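# Carry tube from window-side shelf bench to door-side rack

## Task

Pick up the tube on the shelved bench beside the window and put it into one of the holes of the tube rack on the shelved bench beside the door, pushed fully down. The task fails if the tube ever touches the floor, or if the robot topples or is left leaning.

## Robot and tools

ROBOT. TidyBot++ is a mobile base (0.54 m long, 0.50 m wide, 0.38 m tall) on four powered casters, carrying one seven-joint arm with a two-finger gripper. The shoulder sits 0.12 m ahead of the base centre and 0.68 m above the floor. Arm segments: upper arm 0.42 m, forearm 0.31 m, hand 0.31 m from wrist to the hand point. The arm begins folded with the hand pointing down; folded, the hand sticks out up to 0.08 m past the base front and the elbow can be 1.15 m high. Cameras: base_camera and wrist_camera (the latter looks along the hand). A downward-pointing hand reaches at most about 0.94 m high, and only close to the base.

FRAMES. All positions are metres. Base frame: origin on the floor below the base centre, x forward, y left, z up. hand_pose and hand_target are in this frame; the hand point lies between the finger pads, the hand's own z axis runs out along the fingers and the fingers close along its y axis. The odometry frame is the base frame as it was at scene start. base_odometry counts wheel rotation only, so slipping looks like travel; heading is in rad, left positive, -3.142 to 3.142. base_tilt is in degrees, positive when leaning forward or right. Expect about 1 degree of bias plus noise.

move. One action per call; its motions start together.
- base: an object with any of translate_m (forward positive, -2 to 2 m), strafe_m (left positive, -2 to 2 m), rotate_rad (counter-clockwise from above positive, -6.3 to 6.3 rad). These are offsets from where the base last reported itself, along its axes at that moment; translate and strafe together drive straight to one point.
- joints: absolute targets by name, in rad: joint_1_rad (any angle, vertical axis, positive is clockwise from above, opposite to heading), joint_2_rad (-2.249 to 2.249, shoulder, 0 = upper arm vertical, positive leans forward), joint_3_rad (any angle), joint_4_rad (-2.579 to 2.579, elbow, 0 straight, negative bends forward when joint_3 is 3.14), joint_5_rad (any angle), joint_6_rad (-2.099 to 2.099, wrist, negative bends hand forward), joint_7_rad (any angle, hand roll; at 1.57 with hand down the fingers open left/right). gripper_pos is 0 (open) to 1 (closed); finger gap is roughly 85 x (1 - gripper_pos) mm. Any-angle joints go the short way, so send steps under half a turn.
- target: one list of seven numbers [x, y, z, qw, qx, qy, qz], an absolute hand pose in the base frame (metres, then unit quaternion). Alongside it, joints may contain only gripper_pos.
- speeds: top speeds for this action only: translate_m and strafe_m 0.05 to 0.5 m/s (give just one key when both are used), rotate_rad 0.1 to 1.57 rad/s, gripper_pos 0.234 to 0.993 per second.
- cameras: list of base_camera, wrist_camera or all; omitted or null gives all, [] gives none.
- blocking: true or omitted waits until everything rests; false returns within about 0.5 s while motion continues.
An unknown key makes the call invalid; an out-of-range value gets it refused. A refusal, or any stop you did not order (contact_stop, time_out, torque fault), cancels the remaining move, wait and finished_scene calls of that reply.

OTHER TOOLS. wait(seconds 0 to 10, cameras) lets time pass and reports state; wait(0) shows a non-blocking move in the line "earlier move". stop(cameras) brakes all running motions. zoom_image(camera, region [x0, y0, x1, y1] in pixels from the top-left, at most 504 by 504) enlarges part of the newest image. finished_scene(scene = the current scene number) ends the scene irreversibly; the tube must stay seated afterwards.

RESULTS. "pictures" names images in order. base_status, joint_status, hand_status give done, moving, off_target, stopped, contact_stop, time_out, not_followed, torque_fault or limit_stop_at_motor_heat. Joint tolerances: joint_1 0.039, joints 2 and 3 about 0.1/0.061, joint_4 0.061, joints 5 and 6 0.114, joint_7 0.096, gripper 0.03. Hand "done" means within 10 mm and 2 degrees; most target moves end off_target within about 3 cm. To correct, add (wanted position - hand_pose) to the last target's x, y, z. To keep a loaded hand still, resend hand_target, not hand_pose. "joint command not followed" or "pose unreachable" with "cause:" means targets were withheld (e.g. self-collision). motor_effort is percent of maximum, peak in brackets. For a gripper, off_target means an object stopped the fingers; done at 1 means nothing held. on_its_own lists uncommanded behaviour; ARM HIT, MOTOR HOT and OVER-TEMPERATURE FAULT are warnings.

BEHAVIOUR. Base accelerates at up to 0.5 m/s2 and 1.57 rad/s2; base moves time out after 14 s, and any action stops after 15 s. Odometry drifts over many moves. The arm does not avoid furniture and keeps pushing when blocked; nothing stops it hitting the base. Held loads make the arm sag; friction can leave joints short of targets. Fingertips reach about 20 mm beyond the hand point when closed. The simulation keeps running while you think.

AVOID. Dropping the tube or letting it reach the floor; releasing it while moving; driving or turning while the arm is caught on something high (tipping); reaching far out or swinging sideways with the arm stretched; hard pushes, slams, gripping hard on a tube still resting on something, and fast swings with a load; driving the arm into objects (torque fault stops the arm 10 s); long holds with the arm extended (motor heat).

Each tool is called after "Request:" as a command line: name --argument value for each argument, lists and objects as JSON in quotes; but a table of rows of numbers goes row by row, as --pt "numbers of a row", without its own name.

## Session

Request:
move

Scene clock: 0.00 s.
base_odometry: x=+0.000 y=+0.000 heading=+0.000
base_tilt: forward=+0.6 right=-0.3
base_status: not commanded
joint_positions: joint_1_rad=+0.013 joint_2_rad=-0.360 joint_3_rad=+3.145 joint_4_rad=-2.513 joint_5_rad=-0.036 joint_6_rad=-0.887 joint_7_rad=+1.611 gripper_pos=+0.000
joint_status: not commanded
motor_effort: joint_1_rad=+0 joint_2_rad=-2 joint_3_rad=+0 joint_4_rad=+12 joint_5_rad=+0 joint_6_rad=+1 joint_7_rad=+0
hand_pose: x=+0.2653 y=+0.0077 z=+0.5933 quat_wxyz=(-0.014, +0.999, +0.002, +0.051) (m; base frame)
hand_target: x=+0.2645 y=+0.0078 z=+0.5928 quat_wxyz=(-0.014, +0.999, +0.002, +0.051) (m; base frame)
hand_status: not commanded
pictures: base_camera, wrist_camera
Images, in order (width x height): base_camera 644x364, wrist_camera 644x476.

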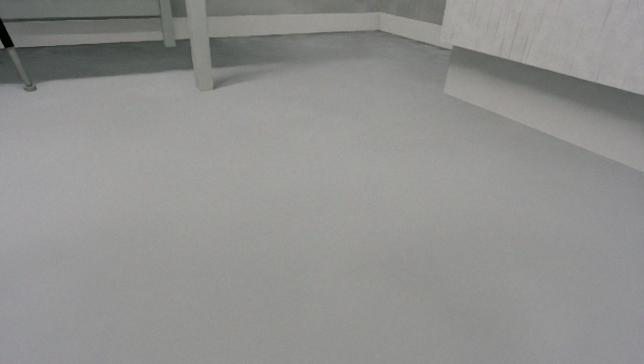

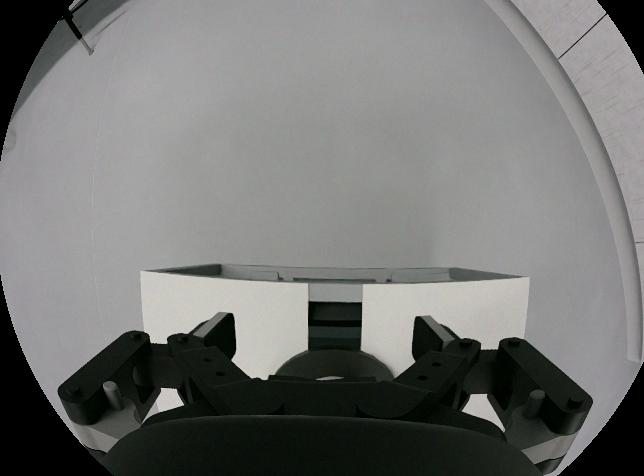

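Request:
move --joints '{"joint_6_rad": 0.45}'

Request:
move --base '{"rotate_rad": 1.25}' --cameras '["wrist_camera"]'

Request:
move --base '{"rotate_rad": 1.25}' --cameras '["wrist_camera"]'

Request:
move --base '{"rotate_rad": 1.25}' --cameras '["wrist_camera"]'

Request:
move --base '{"rotate_rad": 1.25}' --cameras '["wrist_camera"]'

Scene clock: 2.33 s.
move: done
base_odometry: x=+0.000 y=+0.000 heading=+0.000
base_tilt: forward=+0.6 right=-0.4
base_status: not commanded
joint_positions: joint_1_rad=+0.013 joint_2_rad=-0.360 joint_3_rad=+3.145 joint_4_rad=-2.512 joint_5_rad=-0.036 joint_6_rad=+0.386 joint_7_rad=+1.611 gripper_pos=+0.000
joint_status: all done
motor_effort: joint_1_rad=+0(1) joint_2_rad=-6(7) joint_3_rad=+0(1) joint_4_rad=+16(16) joint_5_rad=+0(1) joint_6_rad=+9(9) joint_7_rad=+0(2)
hand_pose: x=+0.5388 y=-0.0098 z=+0.8428 quat_wxyz=(+0.012, +0.772, -0.008, +0.635) (m; base frame)
hand_target: x=+0.5414 y=-0.0105 z=+0.8608 quat_wxyz=(+0.013, +0.753, -0.008, +0.658) (m; base frame)
hand_status: not commanded
pictures: base_camera, wrist_camera
Images, in order (width x height): base_camera 644x364, wrist_camera 644x476.

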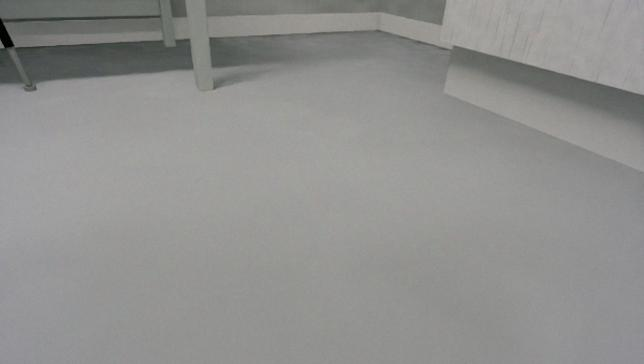

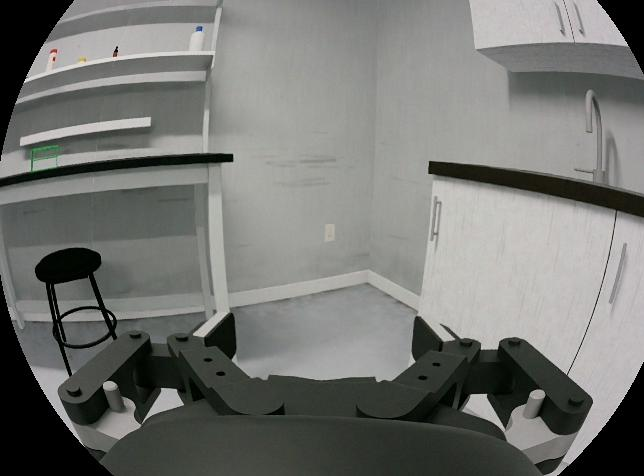

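Scene clock: 4.40 s.
move: done
base_odometry: x=+0.000 y=+0.000 heading=+1.249
base_tilt: forward=+0.6 right=-0.3
base_status: done
joint_positions: joint_1_rad=+0.013 joint_2_rad=-0.360 joint_3_rad=+3.145 joint_4_rad=-2.512 joint_5_rad=-0.036 joint_6_rad=+0.387 joint_7_rad=+1.611 gripper_pos=+0.000
joint_status: not commanded
motor_effort: joint_1_rad=-1(1) joint_2_rad=-6(7) joint_3_rad=+0(1) joint_4_rad=+16(16) joint_5_rad=+1(2) joint_6_rad=+9(9) joint_7_rad=+0(2)
hand_pose: x=+0.5389 y=-0.0097 z=+0.8431 quat_wxyz=(+0.012, +0.772, -0.008, +0.635) (m; base frame)
hand_target: x=+0.5414 y=-0.0105 z=+0.8608 quat_wxyz=(+0.013, +0.753, -0.008, +0.658) (m; base frame)
hand_status: not commanded
pictures: wrist_camera
Images, in order (width x height): wrist_camera 644x476.

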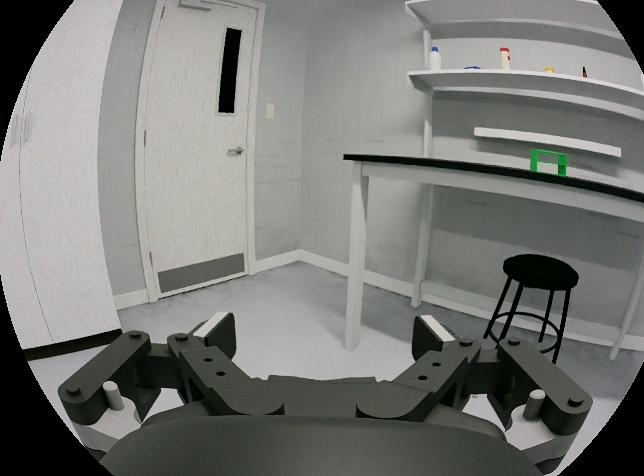

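Scene clock: 6.47 s.
move: done
base_odometry: x=+0.000 y=+0.000 heading=+2.499
base_tilt: forward=+0.6 right=-0.3
base_status: done
joint_positions: joint_1_rad=+0.013 joint_2_rad=-0.360 joint_3_rad=+3.145 joint_4_rad=-2.512 joint_5_rad=-0.036 joint_6_rad=+0.387 joint_7_rad=+1.611 gripper_pos=+0.000
joint_status: not commanded
motor_effort: joint_1_rad=-1(2) joint_2_rad=-6(7) joint_3_rad=+0(2) joint_4_rad=+16(16) joint_5_rad=+0(1) joint_6_rad=+9(9) joint_7_rad=+1(1)
hand_pose: x=+0.5389 y=-0.0096 z=+0.8431 quat_wxyz=(+0.012, +0.772, -0.008, +0.635) (m; base frame)
hand_target: x=+0.5414 y=-0.0105 z=+0.8608 quat_wxyz=(+0.013, +0.753, -0.008, +0.658) (m; base frame)
hand_status: not commanded
pictures: wrist_camera
Images, in order (width x height): wrist_camera 644x476.

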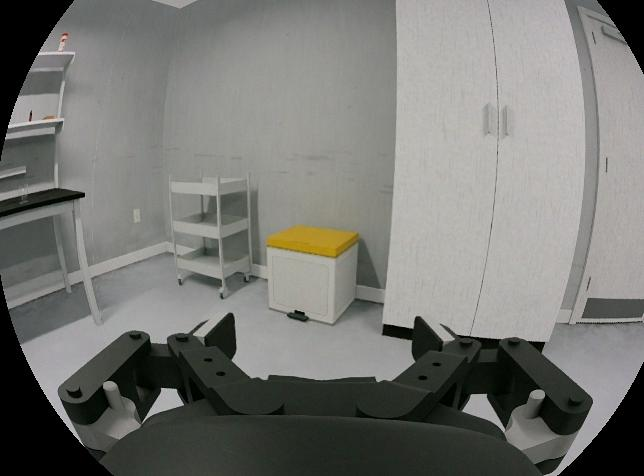

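Scene clock: 8.53 s.
move: done
base_odometry: x=+0.000 y=+0.000 heading=-2.535
base_tilt: forward=+0.7 right=-0.3
base_status: done
joint_positions: joint_1_rad=+0.013 joint_2_rad=-0.360 joint_3_rad=+3.144 joint_4_rad=-2.512 joint_5_rad=-0.036 joint_6_rad=+0.387 joint_7_rad=+1.611 gripper_pos=+0.000
joint_status: not commanded
motor_effort: joint_1_rad=+0(2) joint_2_rad=-6(7) joint_3_rad=+0(2) joint_4_rad=+16(16) joint_5_rad=+0(2) joint_6_rad=+8(9) joint_7_rad=+1(1)
hand_pose: x=+0.5389 y=-0.0095 z=+0.8431 quat_wxyz=(+0.012, +0.772, -0.008, +0.635) (m; base frame)
hand_target: x=+0.5414 y=-0.0105 z=+0.8608 quat_wxyz=(+0.013, +0.753, -0.008, +0.658) (m; base frame)
hand_status: not commanded
pictures: wrist_camera
Images, in order (width x height): wrist_camera 644x476.

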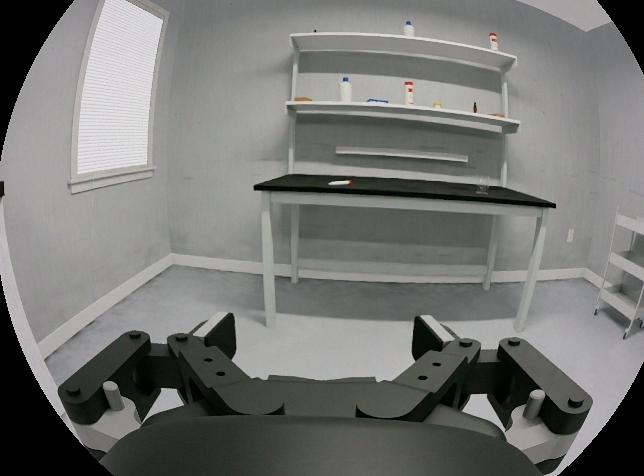

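Scene clock: 10.60 s.
move: done
base_odometry: x=+0.000 y=+0.000 heading=-1.285
base_tilt: forward=+0.7 right=-0.3
base_status: done
joint_positions: joint_1_rad=+0.013 joint_2_rad=-0.360 joint_3_rad=+3.144 joint_4_rad=-2.512 joint_5_rad=-0.036 joint_6_rad=+0.387 joint_7_rad=+1.611 gripper_pos=+0.000
joint_status: not commanded
motor_effort: joint_1_rad=+0(2) joint_2_rad=-6(7) joint_3_rad=-1(2) joint_4_rad=+16(16) joint_5_rad=+1(2) joint_6_rad=+9(9) joint_7_rad=+0(2)
hand_pose: x=+0.5389 y=-0.0094 z=+0.8431 quat_wxyz=(+0.012, +0.772, -0.008, +0.635) (m; base frame)
hand_target: x=+0.5414 y=-0.0105 z=+0.8608 quat_wxyz=(+0.013, +0.753, -0.008, +0.658) (m; base frame)
hand_status: not commanded
pictures: wrist_camera
Images, in order (width x height): wrist_camera 644x476.

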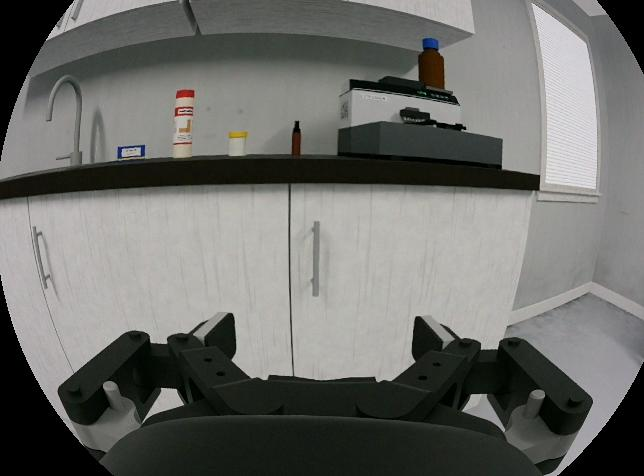

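Request:
move --base '{"rotate_rad": -1.25}' --cameras '["wrist_camera"]'

Request:
zoom_image --camera "wrist_camera" --region '[240, 160, 560, 220]'

Scene clock: 12.93 s.
move: done
base_odometry: x=+0.000 y=+0.000 heading=-2.535
base_tilt: forward=+0.6 right=-0.4
base_status: done
joint_positions: joint_1_rad=+0.013 joint_2_rad=-0.360 joint_3_rad=+3.145 joint_4_rad=-2.512 joint_5_rad=-0.036 joint_6_rad=+0.388 joint_7_rad=+1.611 gripper_pos=+0.000
joint_status: not commanded
motor_effort: joint_1_rad=+0(1) joint_2_rad=-6(7) joint_3_rad=+0(2) joint_4_rad=+16(17) joint_5_rad=+0(1) joint_6_rad=+9(9) joint_7_rad=+0(2)
hand_pose: x=+0.5389 y=-0.0101 z=+0.8432 quat_wxyz=(+0.012, +0.772, -0.008, +0.635) (m; base frame)
hand_target: x=+0.5414 y=-0.0105 z=+0.8608 quat_wxyz=(+0.013, +0.753, -0.008, +0.658) (m; base frame)
hand_status: not commanded
pictures: wrist_camera
Images, in order (width x height): wrist_camera 644x476.

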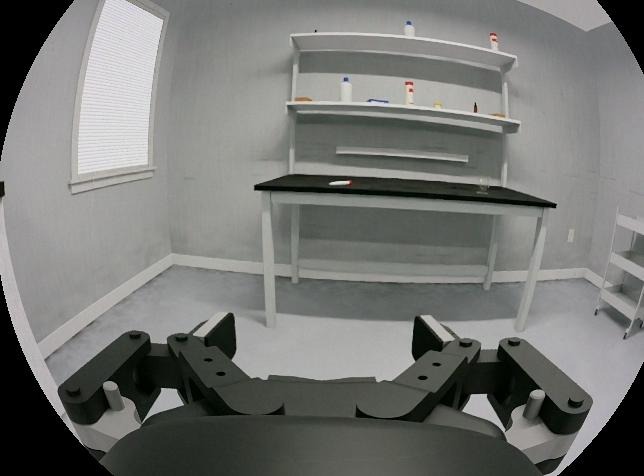

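Scaled by 1.575.

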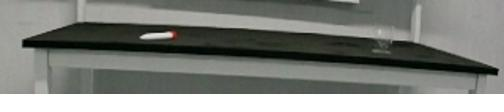

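Request:
move --base '{"translate_m": 0.6}'

Request:
zoom_image --camera "wrist_camera" --region '[240, 150, 560, 260]'

Scene clock: 15.53 s.
move: done
base_odometry: x=-0.493 y=-0.342 heading=-2.535
base_tilt: forward=+0.6 right=-0.3
base_status: done
joint_positions: joint_1_rad=+0.013 joint_2_rad=-0.358 joint_3_rad=+3.145 joint_4_rad=-2.512 joint_5_rad=-0.036 joint_6_rad=+0.391 joint_7_rad=+1.611 gripper_pos=+0.000
joint_status: not commanded
motor_effort: joint_1_rad=+0(1) joint_2_rad=-6(9) joint_3_rad=+0(1) joint_4_rad=+16(17) joint_5_rad=+1(1) joint_6_rad=+9(9) joint_7_rad=+0(1)
hand_pose: x=+0.5394 y=-0.0101 z=+0.8435 quat_wxyz=(+0.012, +0.772, -0.008, +0.636) (m; base frame)
hand_target: x=+0.5414 y=-0.0105 z=+0.8608 quat_wxyz=(+0.013, +0.753, -0.008, +0.658) (m; base frame)
hand_status: not commanded
pictures: base_camera, wrist_camera
Images, in order (width x height): base_camera 644x364, wrist_camera 644x476.

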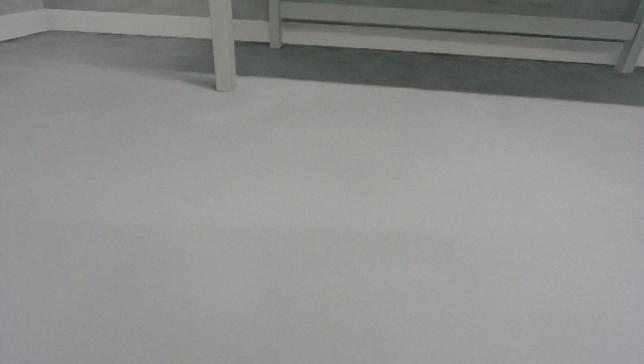

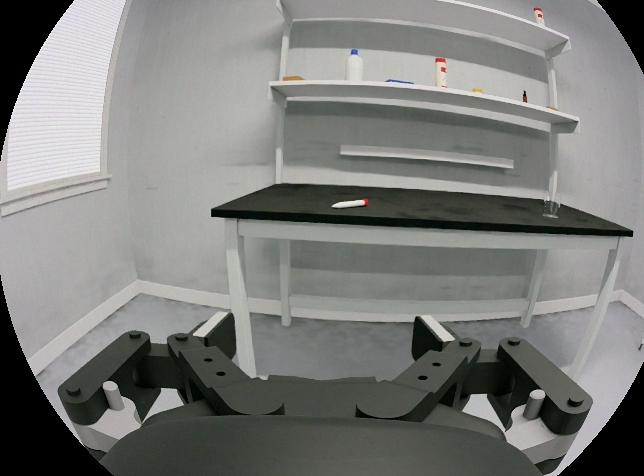

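Scaled by 1.575.

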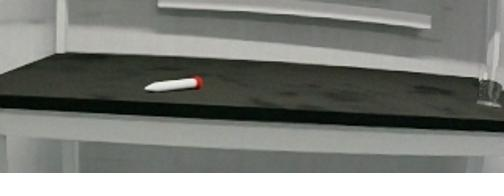

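Request:
move --joints '{"joint_2_rad": -0.3, "joint_4_rad": -1.7, "joint_6_rad": -0.8}'

Request:
zoom_image --camera "wrist_camera" --region '[160, 50, 560, 350]'

Scene clock: 18.73 s.
move: done
base_odometry: x=-0.493 y=-0.342 heading=-2.535
base_tilt: forward=+0.7 right=-0.4
base_status: not commanded
joint_positions: joint_1_rad=+0.013 joint_2_rad=-0.327 joint_3_rad=+3.145 joint_4_rad=-1.716 joint_5_rad=-0.036 joint_6_rad=-0.738 joint_7_rad=+1.611 gripper_pos=+0.000
joint_status: all done
motor_effort: joint_1_rad=+0(1) joint_2_rad=-9(10) joint_3_rad=+0(0) joint_4_rad=+17(19) joint_5_rad=+0(1) joint_6_rad=+7(10) joint_7_rad=+1(1)
hand_pose: x=+0.5576 y=+0.0012 z=+0.9726 quat_wxyz=(-0.004, +0.874, +0.004, +0.486) (m; base frame)
hand_target: x=+0.5562 y=+0.0020 z=+0.9542 quat_wxyz=(-0.005, +0.891, +0.005, +0.454) (m; base frame)
hand_status: not commanded
pictures: base_camera, wrist_camera
Images, in order (width x height): base_camera 644x364, wrist_camera 644x476.

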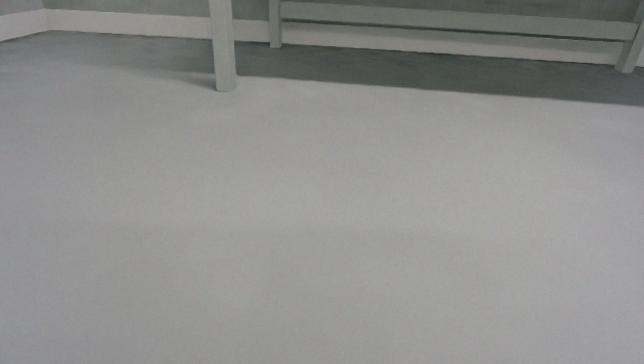

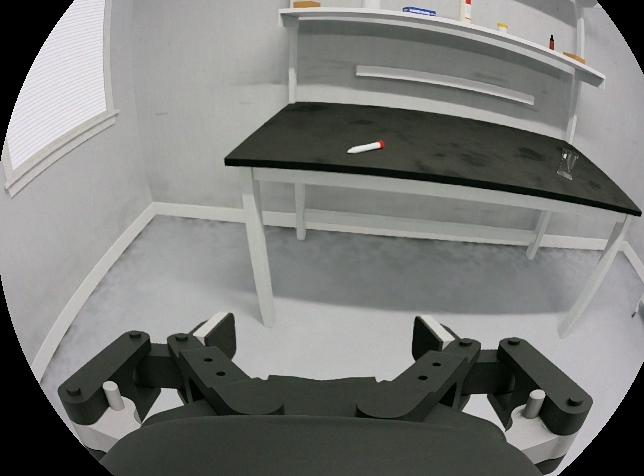

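Scaled by 1.260.

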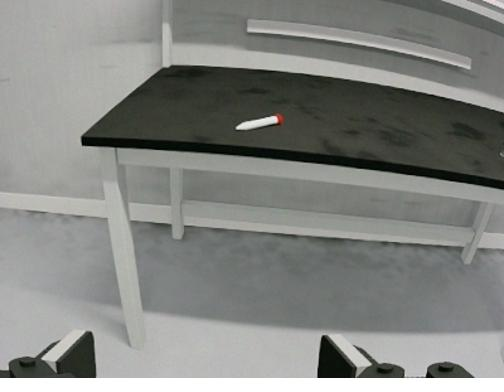

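Request:
move --base '{"translate_m": 0.6, "strafe_m": -0.05}'

Scene clock: 21.90 s.
move: done
base_odometry: x=-1.015 y=-0.643 heading=-2.534
base_tilt: forward=+0.7 right=-0.3
base_status: done
joint_positions: joint_1_rad=+0.013 joint_2_rad=-0.307 joint_3_rad=+3.145 joint_4_rad=-1.714 joint_5_rad=-0.036 joint_6_rad=-0.744 joint_7_rad=+1.611 gripper_pos=+0.000
joint_status: not commanded
motor_effort: joint_1_rad=+0(1) joint_2_rad=-9(12) joint_3_rad=+0(1) joint_4_rad=+18(18) joint_5_rad=+0(1) joint_6_rad=+7(8) joint_7_rad=+1(1)
hand_pose: x=+0.5624 y=+0.0012 z=+0.9639 quat_wxyz=(-0.004, +0.880, +0.004, +0.476) (m; base frame)
hand_target: x=+0.5562 y=+0.0020 z=+0.9542 quat_wxyz=(-0.005, +0.891, +0.005, +0.454) (m; base frame)
hand_status: not commanded
pictures: base_camera, wrist_camera
Images, in order (width x height): base_camera 644x364, wrist_camera 644x476.

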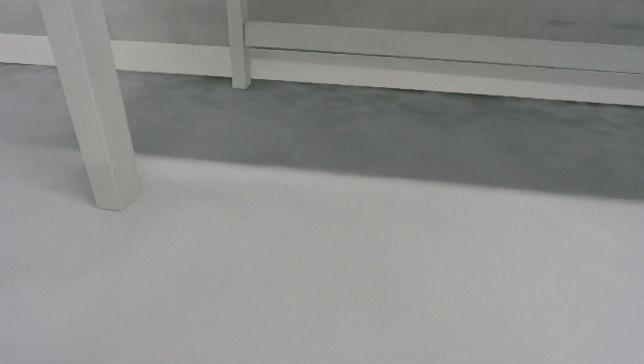

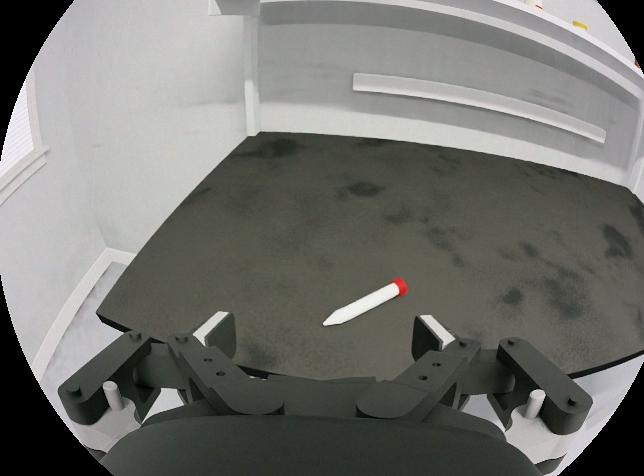

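Request:
move --base '{"translate_m": 0.13}'

Request:
move --target '[0.48, -0.04, 0.91, 0, 0.875, -0.484, 0]'

Scene clock: 23.80 s.
move: done
base_odometry: x=-1.122 y=-0.717 heading=-2.535
base_tilt: forward=+0.7 right=-0.3
base_status: done
joint_positions: joint_1_rad=+0.013 joint_2_rad=-0.299 joint_3_rad=+3.145 joint_4_rad=-1.713 joint_5_rad=-0.036 joint_6_rad=-0.745 joint_7_rad=+1.611 gripper_pos=+0.000
joint_status: not commanded
motor_effort: joint_1_rad=+0(1) joint_2_rad=-10(14) joint_3_rad=+0(1) joint_4_rad=+18(18) joint_5_rad=+0(1) joint_6_rad=+8(8) joint_7_rad=+0(1)
hand_pose: x=+0.5646 y=+0.0011 z=+0.9602 quat_wxyz=(-0.004, +0.882, +0.004, +0.472) (m; base frame)
hand_target: x=+0.5562 y=+0.0020 z=+0.9542 quat_wxyz=(-0.005, +0.891, +0.005, +0.454) (m; base frame)
hand_status: not commanded
pictures: base_camera, wrist_camera
Images, in order (width x height): base_camera 644x364, wrist_camera 644x476.

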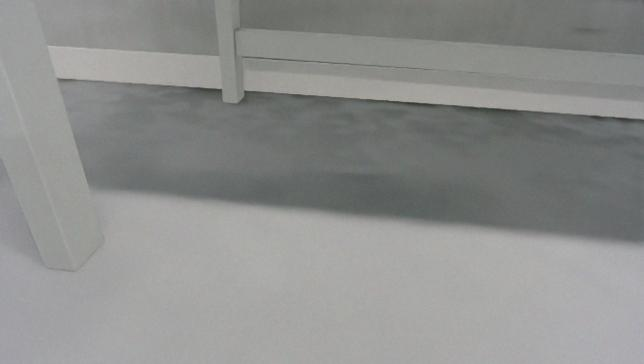

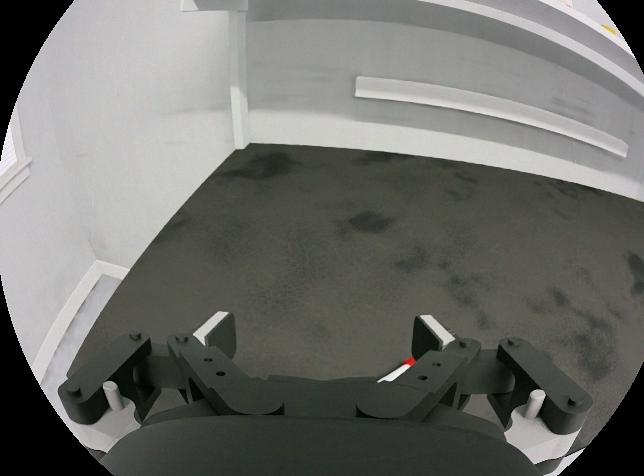

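Scene clock: 26.20 s.
move: off_target
base_odometry: x=-1.122 y=-0.717 heading=-2.535
base_tilt: forward=+0.7 right=-0.3
base_status: not commanded
joint_positions: joint_1_rad=+0.001 joint_2_rad=+0.145 joint_3_rad=+3.305 joint_4_rad=-1.003 joint_5_rad=-0.036 joint_6_rad=-1.927 joint_7_rad=+0.773 gripper_pos=+0.000
joint_status: not commanded
motor_effort: joint_1_rad=+0(1) joint_2_rad=-20(20) joint_3_rad=+0(1) joint_4_rad=+13(18) joint_5_rad=+0(1) joint_6_rad=+0(8) joint_7_rad=+1(2)
hand_pose: x=+0.4866 y=-0.0427 z=+0.9168 quat_wxyz=(-0.015, +0.890, -0.456, +0.031) (m; base frame)
hand_target: x=+0.4800 y=-0.0400 z=+0.9100 quat_wxyz=(+0.000, +0.875, -0.484, +0.000) (m; base frame)
hand_status: off_target (0.010 m and 5.4 deg from the pose sent, 0.107 m and 79.4 deg at the start)
pictures: base_camera, wrist_camera
Images, in order (width x height): base_camera 644x364, wrist_camera 644x476.

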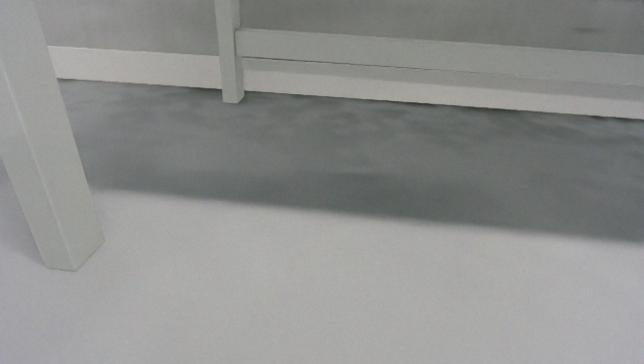

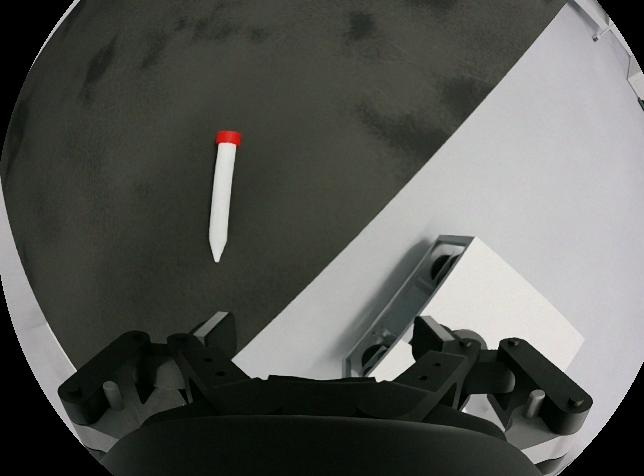

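Request:
move --target '[0.6, -0.08, 0.87, 0, 0.870, -0.492, 0]' --cameras '["wrist_camera"]'

Scene clock: 28.47 s.
move: off_target
base_odometry: x=-1.122 y=-0.717 heading=-2.535
base_tilt: forward=+0.7 right=-0.4
base_status: not commanded
joint_positions: joint_1_rad=+0.069 joint_2_rad=+0.474 joint_3_rad=+3.334 joint_4_rad=-0.668 joint_5_rad=-0.071 joint_6_rad=-1.948 joint_7_rad=+0.771 gripper_pos=+0.000
joint_status: not commanded
motor_effort: joint_1_rad=+0(1) joint_2_rad=-29(32) joint_3_rad=+0(1) joint_4_rad=+13(14) joint_5_rad=+1(1) joint_6_rad=+0(1) joint_7_rad=+1(1)
hand_pose: x=+0.6083 y=-0.0797 z=+0.8768 quat_wxyz=(+0.003, +0.875, -0.483, +0.031) (m; base frame)
hand_target: x=+0.6000 y=-0.0800 z=+0.8700 quat_wxyz=(+0.000, +0.870, -0.492, +0.000) (m; base frame)
hand_status: off_target (0.011 m and 3.7 deg from the pose sent, 0.128 m and 6.2 deg at the start)
pictures: wrist_camera
Images, in order (width x height): wrist_camera 644x476.

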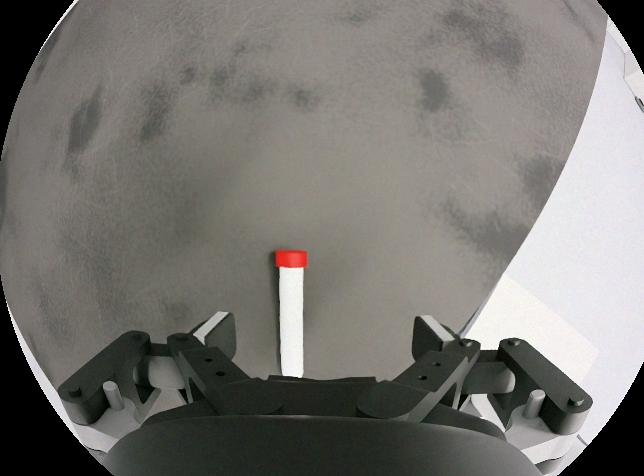

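Request:
move --target '[0.626, -0.08, 0.83, 0, 0.874, -0.485, 0]' --cameras '["wrist_camera"]'

Scene clock: 29.90 s.
move: off_target
base_odometry: x=-1.122 y=-0.717 heading=-2.535
base_tilt: forward=+0.7 right=-0.3
base_status: not commanded
joint_positions: joint_1_rad=+0.069 joint_2_rad=+0.502 joint_3_rad=+3.334 joint_4_rad=-0.709 joint_5_rad=-0.073 joint_6_rad=-1.919 joint_7_rad=+0.771 gripper_pos=+0.000
joint_status: not commanded
motor_effort: joint_1_rad=+0(1) joint_2_rad=-31(32) joint_3_rad=+0(0) joint_4_rad=+13(14) joint_5_rad=+0(1) joint_6_rad=+0(1) joint_7_rad=+0(1)
hand_pose: x=+0.6148 y=-0.0805 z=+0.8509 quat_wxyz=(+0.009, +0.875, -0.484, +0.012) (m; base frame)
hand_target: x=+0.6260 y=-0.0800 z=+0.8300 quat_wxyz=(+0.000, +0.874, -0.485, +0.000) (m; base frame)
hand_status: off_target (0.024 m and 1.8 deg from the pose sent, 0.050 m and 3.6 deg at the start)
pictures: wrist_camera
Images, in order (width x height): wrist_camera 644x476.

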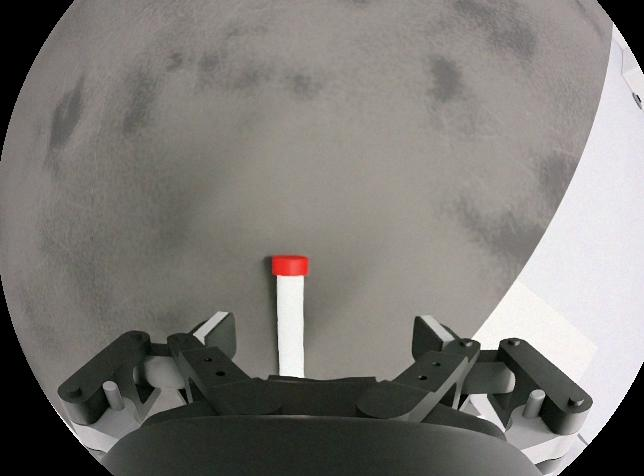

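Request:
move --target '[0.650, -0.079, 0.82, 0, 0.874, -0.485, 0]' --cameras '["wrist_camera"]'

Scene clock: 31.00 s.
move: off_target
base_odometry: x=-1.122 y=-0.717 heading=-2.535
base_tilt: forward=+0.7 right=-0.3
base_status: not commanded
joint_positions: joint_1_rad=+0.069 joint_2_rad=+0.573 joint_3_rad=+3.334 joint_4_rad=-0.644 joint_5_rad=-0.079 joint_6_rad=-1.919 joint_7_rad=+0.771 gripper_pos=+0.000
joint_status: not commanded
motor_effort: joint_1_rad=+0(1) joint_2_rad=-33(34) joint_3_rad=+0(0) joint_4_rad=+13(14) joint_5_rad=+1(2) joint_6_rad=+0(1) joint_7_rad=+0(2)
hand_pose: x=+0.6395 y=-0.0807 z=+0.8339 quat_wxyz=(+0.012, +0.877, -0.480, +0.011) (m; base frame)
hand_target: x=+0.6500 y=-0.0790 z=+0.8200 quat_wxyz=(+0.000, +0.874, -0.485, +0.000) (m; base frame)
hand_status: off_target (0.017 m and 2.0 deg from the pose sent, 0.047 m and 1.8 deg at the start)
pictures: wrist_camera
Images, in order (width x height): wrist_camera 644x476.

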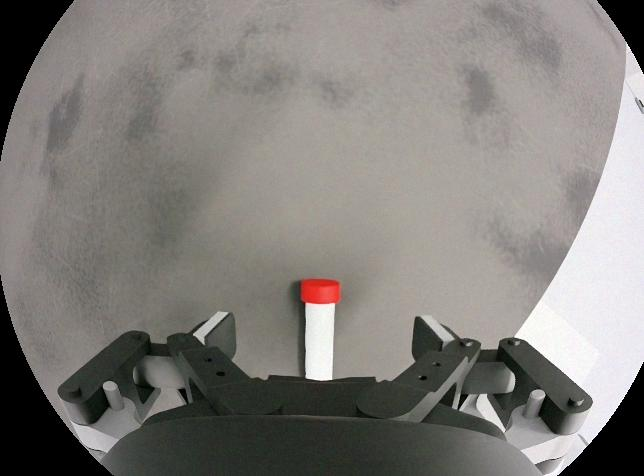

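Request:
move --target '[0.650, -0.078, 0.795, 0, 0.874, -0.485, 0]' --cameras '["wrist_camera"]'

Scene clock: 32.17 s.
move: off_target
base_odometry: x=-1.122 y=-0.717 heading=-2.535
base_tilt: forward=+0.7 right=-0.3
base_status: not commanded
joint_positions: joint_1_rad=+0.069 joint_2_rad=+0.573 joint_3_rad=+3.335 joint_4_rad=-0.742 joint_5_rad=-0.079 joint_6_rad=-1.860 joint_7_rad=+0.771 gripper_pos=+0.000
joint_status: not commanded
motor_effort: joint_1_rad=-1(1) joint_2_rad=-33(34) joint_3_rad=+0(0) joint_4_rad=+13(14) joint_5_rad=+1(2) joint_6_rad=-1(1) joint_7_rad=+1(1)
hand_pose: x=+0.6362 y=-0.0828 z=+0.8047 quat_wxyz=(+0.017, +0.875, -0.484, -0.008) (m; base frame)
hand_target: x=+0.6500 y=-0.0780 z=+0.7950 quat_wxyz=(+0.000, +0.874, -0.485, +0.000) (m; base frame)
hand_status: off_target (0.018 m and 2.2 deg from the pose sent, 0.040 m and 2.0 deg at the start)
pictures: wrist_camera
Images, in order (width x height): wrist_camera 644x476.

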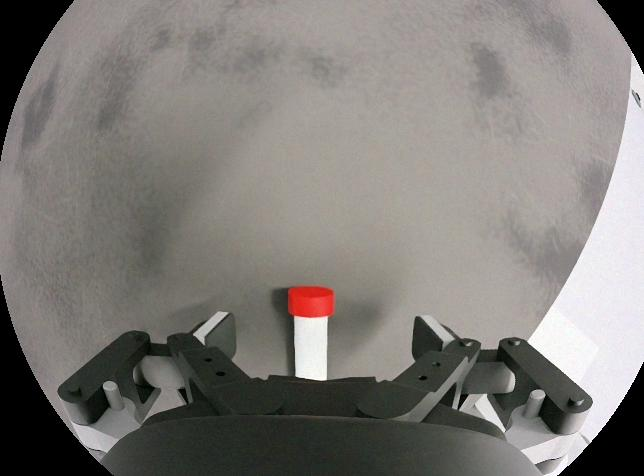

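Request:
move --target '[0.656, -0.072, 0.780, 0, 0.874, -0.485, 0]' --cameras '["wrist_camera"]'

Request:
zoom_image --camera "wrist_camera" --region '[170, 260, 470, 400]'

Scene clock: 33.00 s.
move: off_target
base_odometry: x=-1.122 y=-0.717 heading=-2.535
base_tilt: forward=+0.7 right=-0.3
base_status: not commanded
joint_positions: joint_1_rad=+0.064 joint_2_rad=+0.573 joint_3_rad=+3.335 joint_4_rad=-0.780 joint_5_rad=-0.079 joint_6_rad=-1.814 joint_7_rad=+0.771 gripper_pos=+0.000
joint_status: not commanded
motor_effort: joint_1_rad=+0(1) joint_2_rad=-33(34) joint_3_rad=+0(1) joint_4_rad=+13(14) joint_5_rad=+1(1) joint_6_rad=-1(1) joint_7_rad=+0(1)
hand_pose: x=+0.6415 y=-0.0822 z=+0.7931 quat_wxyz=(+0.016, +0.875, -0.483, -0.005) (m; base frame)
hand_target: x=+0.6560 y=-0.0720 z=+0.7800 quat_wxyz=(+0.000, +0.874, -0.485, +0.000) (m; base frame)
hand_status: off_target (0.022 m and 1.9 deg from the pose sent, 0.033 m and 2.2 deg at the start)
pictures: wrist_camera
Images, in order (width x height): wrist_camera 644x476.

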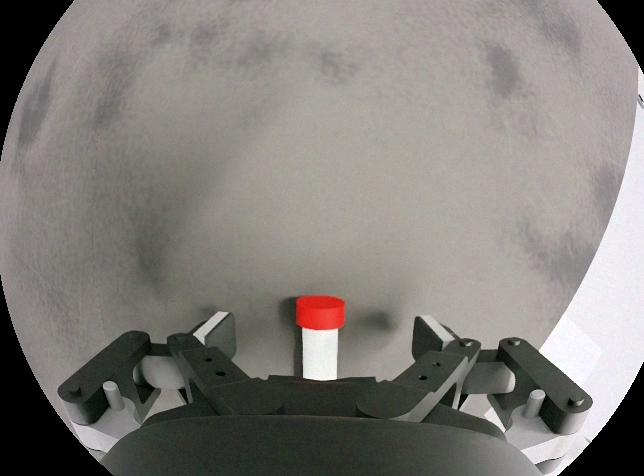

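Scaled by 1.680.

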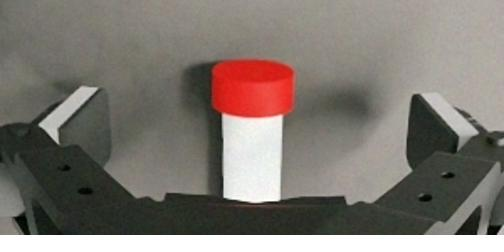

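Request:
move --target '[0.656, -0.072, 0.768, 0, 0.874, -0.485, 0]' --cameras '["wrist_camera"]'

Request:
zoom_image --camera "wrist_camera" --region '[170, 260, 470, 400]'

Scene clock: 33.97 s.
move: off_target
base_odometry: x=-1.122 y=-0.717 heading=-2.535
base_tilt: forward=+0.7 right=-0.3
base_status: not commanded
joint_positions: joint_1_rad=+0.061 joint_2_rad=+0.573 joint_3_rad=+3.336 joint_4_rad=-0.831 joint_5_rad=-0.079 joint_6_rad=-1.772 joint_7_rad=+0.771 gripper_pos=+0.000
joint_status: not commanded
motor_effort: joint_1_rad=+0(1) joint_2_rad=-33(34) joint_3_rad=+0(0) joint_4_rad=+13(14) joint_5_rad=+1(1) joint_6_rad=-1(1) joint_7_rad=+0(1)
hand_pose: x=+0.6420 y=-0.0827 z=+0.7777 quat_wxyz=(+0.016, +0.875, -0.484, -0.009) (m; base frame)
hand_target: x=+0.6560 y=-0.0720 z=+0.7680 quat_wxyz=(+0.000, +0.874, -0.485, +0.000) (m; base frame)
hand_status: off_target (0.020 m and 2.1 deg from the pose sent, 0.031 m and 1.9 deg at the start)
pictures: wrist_camera
Images, in order (width x height): wrist_camera 644x476.

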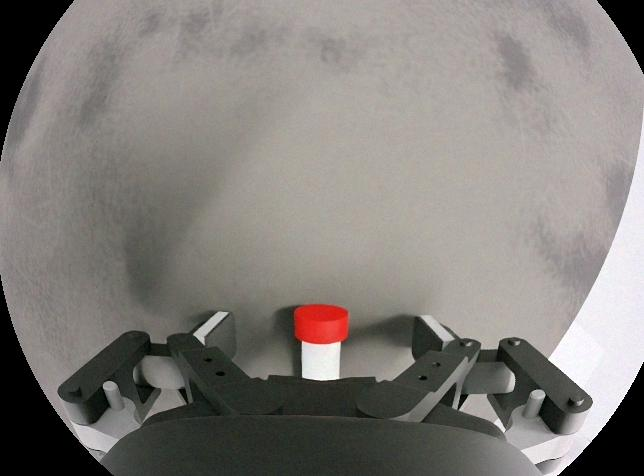

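Scaled by 1.680.

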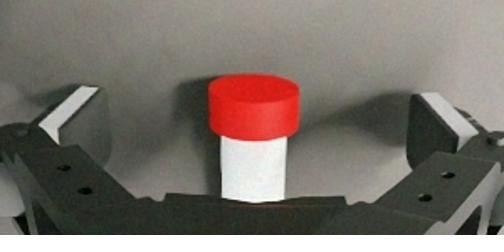

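Request:
move --joints '{"gripper_pos": 0.6}' --speeds '{"gripper_pos": 0.3}' --cameras '["wrist_camera"]'

Request:
zoom_image --camera "wrist_camera" --region '[170, 260, 470, 400]'

Scene clock: 36.43 s.
move: done
base_odometry: x=-1.122 y=-0.717 heading=-2.535
base_tilt: forward=+0.7 right=-0.3
base_status: not commanded
joint_positions: joint_1_rad=+0.054 joint_2_rad=+0.560 joint_3_rad=+3.336 joint_4_rad=-0.826 joint_5_rad=-0.092 joint_6_rad=-1.754 joint_7_rad=+0.771 gripper_pos=+0.598
joint_status: all done
motor_effort: joint_1_rad=+1(1) joint_2_rad=-23(33) joint_3_rad=+1(1) joint_4_rad=+7(14) joint_5_rad=+3(3) joint_6_rad=-3(4) joint_7_rad=+1(2)
hand_pose: x=+0.6488 y=-0.0763 z=+0.7859 quat_wxyz=(+0.004, +0.877, -0.480, +0.006) (m; base frame)
hand_target: x=+0.6560 y=-0.0720 z=+0.7680 quat_wxyz=(+0.000, +0.874, -0.485, +0.000) (m; base frame)
hand_status: not commanded
pictures: wrist_camera
Images, in order (width x height): wrist_camera 644x476.

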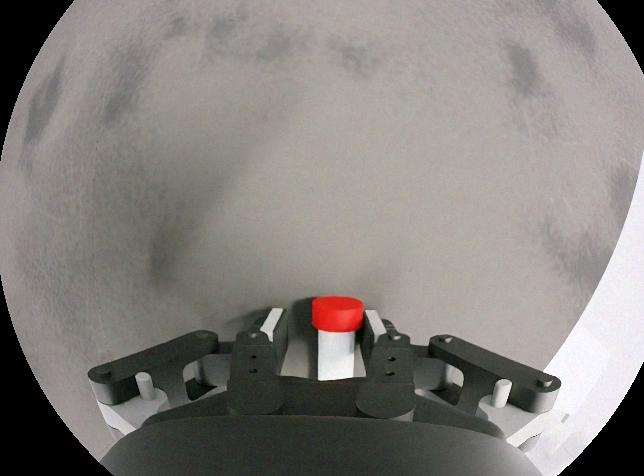

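Scaled by 1.680.

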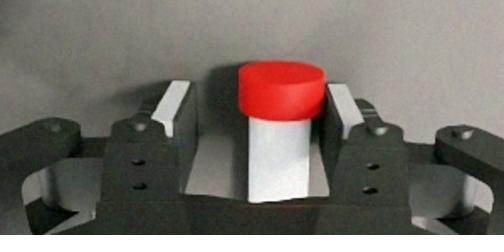

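Request:
move --target '[0.648, -0.079, 0.791, 0, 0.874, -0.485, 0]' --cameras '["wrist_camera"]'

Request:
zoom_image --camera "wrist_camera" --region '[170, 260, 470, 400]'

Scene clock: 37.33 s.
move: done
base_odometry: x=-1.122 y=-0.717 heading=-2.535
base_tilt: forward=+0.7 right=-0.3
base_status: not commanded
joint_positions: joint_1_rad=+0.057 joint_2_rad=+0.564 joint_3_rad=+3.336 joint_4_rad=-0.811 joint_5_rad=-0.092 joint_6_rad=-1.770 joint_7_rad=+0.771 gripper_pos=+0.598
joint_status: not commanded
motor_effort: joint_1_rad=+0(1) joint_2_rad=-33(34) joint_3_rad=+0(1) joint_4_rad=+14(14) joint_5_rad=+0(3) joint_6_rad=+0(3) joint_7_rad=+0(1)
hand_pose: x=+0.6481 y=-0.0773 z=+0.7886 quat_wxyz=(+0.005, +0.877, -0.480, +0.004) (m; base frame)
hand_target: x=+0.6480 y=-0.0790 z=+0.7910 quat_wxyz=(+0.000, +0.874, -0.485, +0.000) (m; base frame)
hand_status: done (0.003 m and 1.0 deg from the pose sent, 0.006 m and 1.1 deg at the start)
pictures: wrist_camera
Images, in order (width x height): wrist_camera 644x476.

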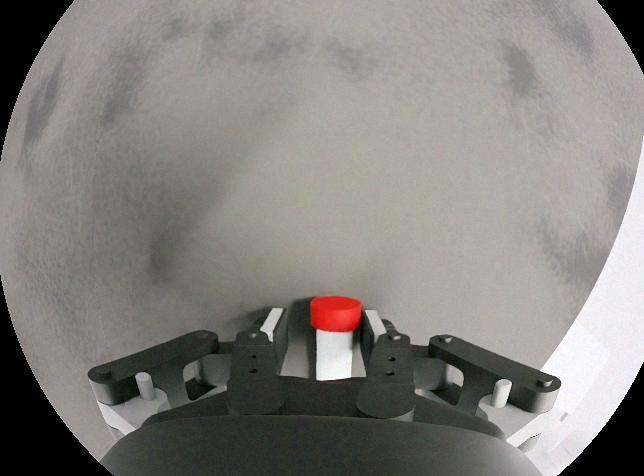

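Scaled by 1.680.

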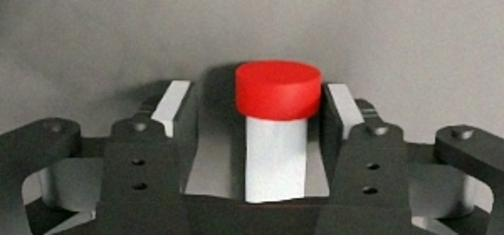

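Request:
move --target '[0.636, -0.072, 0.793, 0, 0.874, -0.485, 0]' --cameras '["wrist_camera"]'

Request:
zoom_image --camera "wrist_camera" --region '[170, 260, 470, 400]'

Scene clock: 38.73 s.
move: done
base_odometry: x=-1.122 y=-0.717 heading=-2.535
base_tilt: forward=+0.7 right=-0.4
base_status: not commanded
joint_positions: joint_1_rad=+0.055 joint_2_rad=+0.555 joint_3_rad=+3.338 joint_4_rad=-0.832 joint_5_rad=-0.092 joint_6_rad=-1.769 joint_7_rad=+0.771 gripper_pos=+0.598
joint_status: not commanded
motor_effort: joint_1_rad=+0(1) joint_2_rad=-31(33) joint_3_rad=+0(0) joint_4_rad=+13(14) joint_5_rad=+0(1) joint_6_rad=-1(2) joint_7_rad=+1(1)
hand_pose: x=+0.6419 y=-0.0768 z=+0.7867 quat_wxyz=(+0.007, +0.876, -0.482, -0.002) (m; base frame)
hand_target: x=+0.6360 y=-0.0720 z=+0.7930 quat_wxyz=(+0.000, +0.874, -0.485, +0.000) (m; base frame)
hand_status: done (0.010 m and 0.9 deg from the pose sent, 0.014 m and 1.0 deg at the start)
pictures: wrist_camera
Images, in order (width x height): wrist_camera 644x476.

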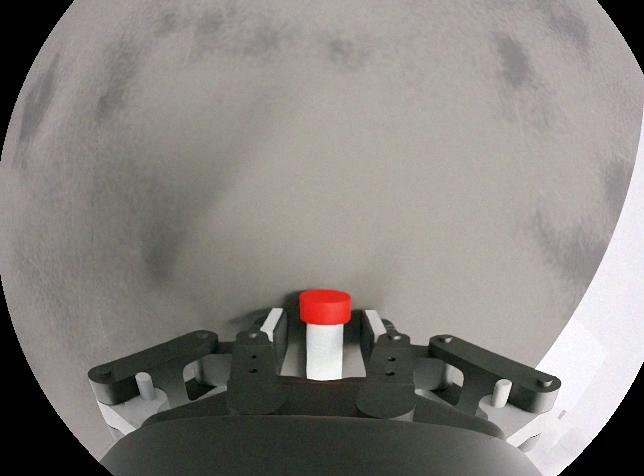

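Scaled by 1.680.

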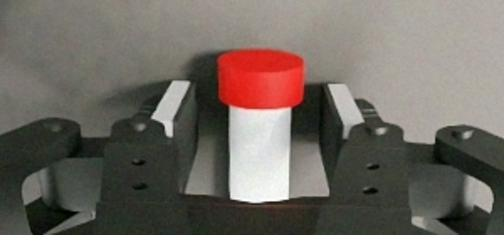

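Request:
move --target '[0.628, -0.061, 0.801, 0, 0.874, -0.485, 0]' --cameras '["wrist_camera"]'

Request:
zoom_image --camera "wrist_camera" --region '[170, 260, 470, 400]'

Scene clock: 39.67 s.
move: off_target
base_odometry: x=-1.122 y=-0.717 heading=-2.535
base_tilt: forward=+0.7 right=-0.4
base_status: not commanded
joint_positions: joint_1_rad=+0.035 joint_2_rad=+0.546 joint_3_rad=+3.341 joint_4_rad=-0.847 joint_5_rad=-0.092 joint_6_rad=-1.769 joint_7_rad=+0.771 gripper_pos=+0.598
joint_status: not commanded
motor_effort: joint_1_rad=+0(2) joint_2_rad=-32(33) joint_3_rad=+0(1) joint_4_rad=+14(14) joint_5_rad=+1(1) joint_6_rad=-1(1) joint_7_rad=+1(1)
hand_pose: x=+0.6384 y=-0.0670 z=+0.7868 quat_wxyz=(+0.008, +0.880, -0.474, -0.004) (m; base frame)
hand_target: x=+0.6280 y=-0.0610 z=+0.8010 quat_wxyz=(+0.000, +0.874, -0.485, +0.000) (m; base frame)
hand_status: off_target (0.019 m and 1.7 deg from the pose sent, 0.025 m and 0.9 deg at the start)
pictures: wrist_camera
Images, in order (width x height): wrist_camera 644x476.

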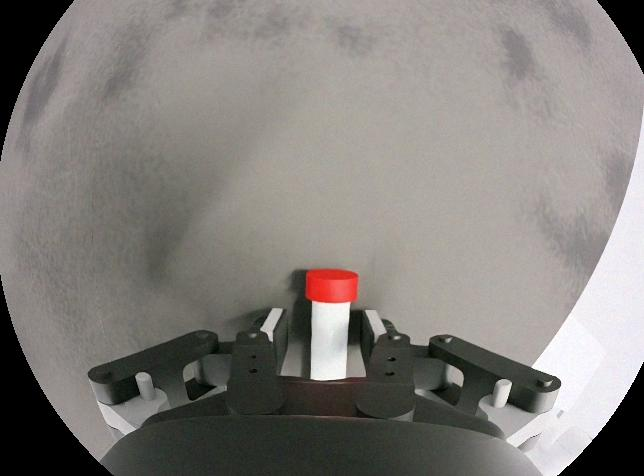

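Scaled by 1.680.

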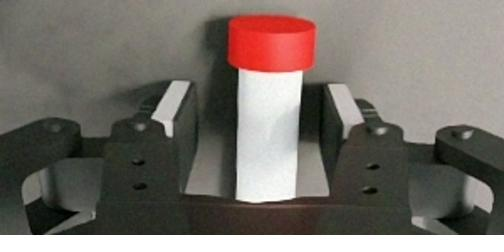

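Request:
move --target '[0.628, -0.065, 0.810, 0, 0.874, -0.485, 0]' --cameras '[]'

Request:
move --joints '{"gripper_pos": 0.83}' --speeds '{"gripper_pos": 0.25}' --cameras '["wrist_camera"]'

Request:
zoom_image --camera "wrist_camera" --region '[170, 240, 470, 400]'

Scene clock: 40.67 s.
move: off_target
base_odometry: x=-1.122 y=-0.717 heading=-2.535
base_tilt: forward=+0.7 right=-0.3
base_status: not commanded
joint_positions: joint_1_rad=+0.035 joint_2_rad=+0.546 joint_3_rad=+3.341 joint_4_rad=-0.831 joint_5_rad=-0.092 joint_6_rad=-1.776 joint_7_rad=+0.771 gripper_pos=+0.598
joint_status: not commanded
motor_effort: joint_1_rad=+0(1) joint_2_rad=-32(34) joint_3_rad=+0(0) joint_4_rad=+14(14) joint_5_rad=+0(1) joint_6_rad=-1(1) joint_7_rad=+0(2)
hand_pose: x=+0.6405 y=-0.0669 z=+0.7920 quat_wxyz=(+0.006, +0.881, -0.474, +0.000) (m; base frame)
hand_target: x=+0.6280 y=-0.0650 z=+0.8100 quat_wxyz=(+0.000, +0.874, -0.485, +0.000) (m; base frame)
hand_status: off_target (0.022 m and 1.7 deg from the pose sent, 0.026 m and 1.7 deg at the start)
pictures: none
No camera images: "cameras" was empty.

Scene clock: 41.90 s.
move: done
base_odometry: x=-1.122 y=-0.717 heading=-2.535
base_tilt: forward=+0.7 right=-0.3
base_status: not commanded
joint_positions: joint_1_rad=+0.035 joint_2_rad=+0.546 joint_3_rad=+3.341 joint_4_rad=-0.831 joint_5_rad=-0.092 joint_6_rad=-1.776 joint_7_rad=+0.771 gripper_pos=+0.822
joint_status: all done
motor_effort: joint_1_rad=+0(1) joint_2_rad=-31(33) joint_3_rad=+0(0) joint_4_rad=+13(14) joint_5_rad=+0(1) joint_6_rad=-1(1) joint_7_rad=+0(1)
hand_pose: x=+0.6405 y=-0.0669 z=+0.7920 quat_wxyz=(+0.006, +0.881, -0.474, +0.000) (m; base frame)
hand_target: x=+0.6280 y=-0.0650 z=+0.8100 quat_wxyz=(+0.000, +0.874, -0.485, +0.000) (m; base frame)
hand_status: not commanded
pictures: wrist_camera
Images, in order (width x height): wrist_camera 644x476.

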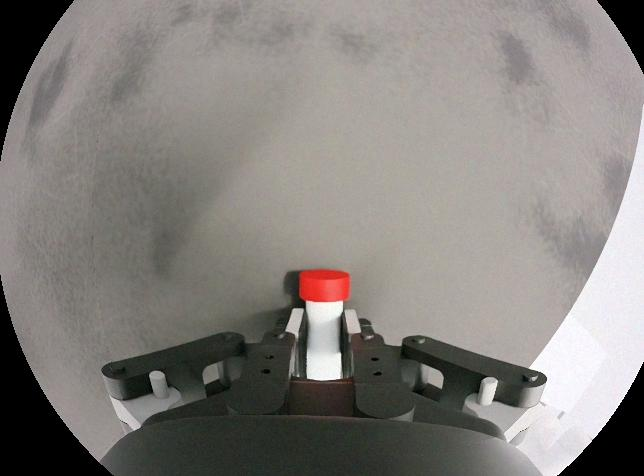

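Scaled by 1.680.

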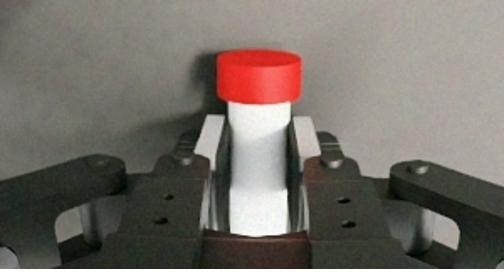

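Request:
move --joints '{"gripper_pos": 0.9}' --speeds '{"gripper_pos": 0.234}' --cameras '["wrist_camera"]'

Scene clock: 42.60 s.
move: off_target
base_odometry: x=-1.122 y=-0.717 heading=-2.535
base_tilt: forward=+0.7 right=-0.3
base_status: not commanded
joint_positions: joint_1_rad=+0.035 joint_2_rad=+0.546 joint_3_rad=+3.341 joint_4_rad=-0.831 joint_5_rad=-0.092 joint_6_rad=-1.776 joint_7_rad=+0.771 gripper_pos=+0.838
joint_status: gripper_pos off_target (ended at +0.838, target +0.900)
motor_effort: joint_1_rad=+0(0) joint_2_rad=-31(31) joint_3_rad=+0(0) joint_4_rad=+13(13) joint_5_rad=+1(1) joint_6_rad=-1(1) joint_7_rad=+1(1)
hand_pose: x=+0.6405 y=-0.0669 z=+0.7920 quat_wxyz=(+0.006, +0.881, -0.474, +0.000) (m; base frame)
hand_target: x=+0.6280 y=-0.0650 z=+0.8100 quat_wxyz=(+0.000, +0.874, -0.485, +0.000) (m; base frame)
hand_status: not commanded
pictures: wrist_camera
Images, in order (width x height): wrist_camera 644x476.

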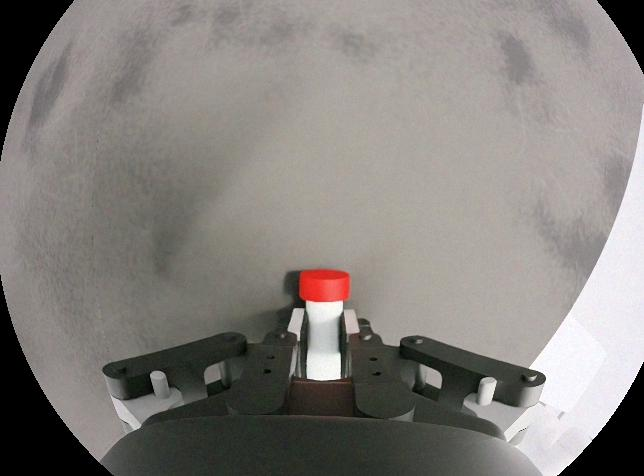

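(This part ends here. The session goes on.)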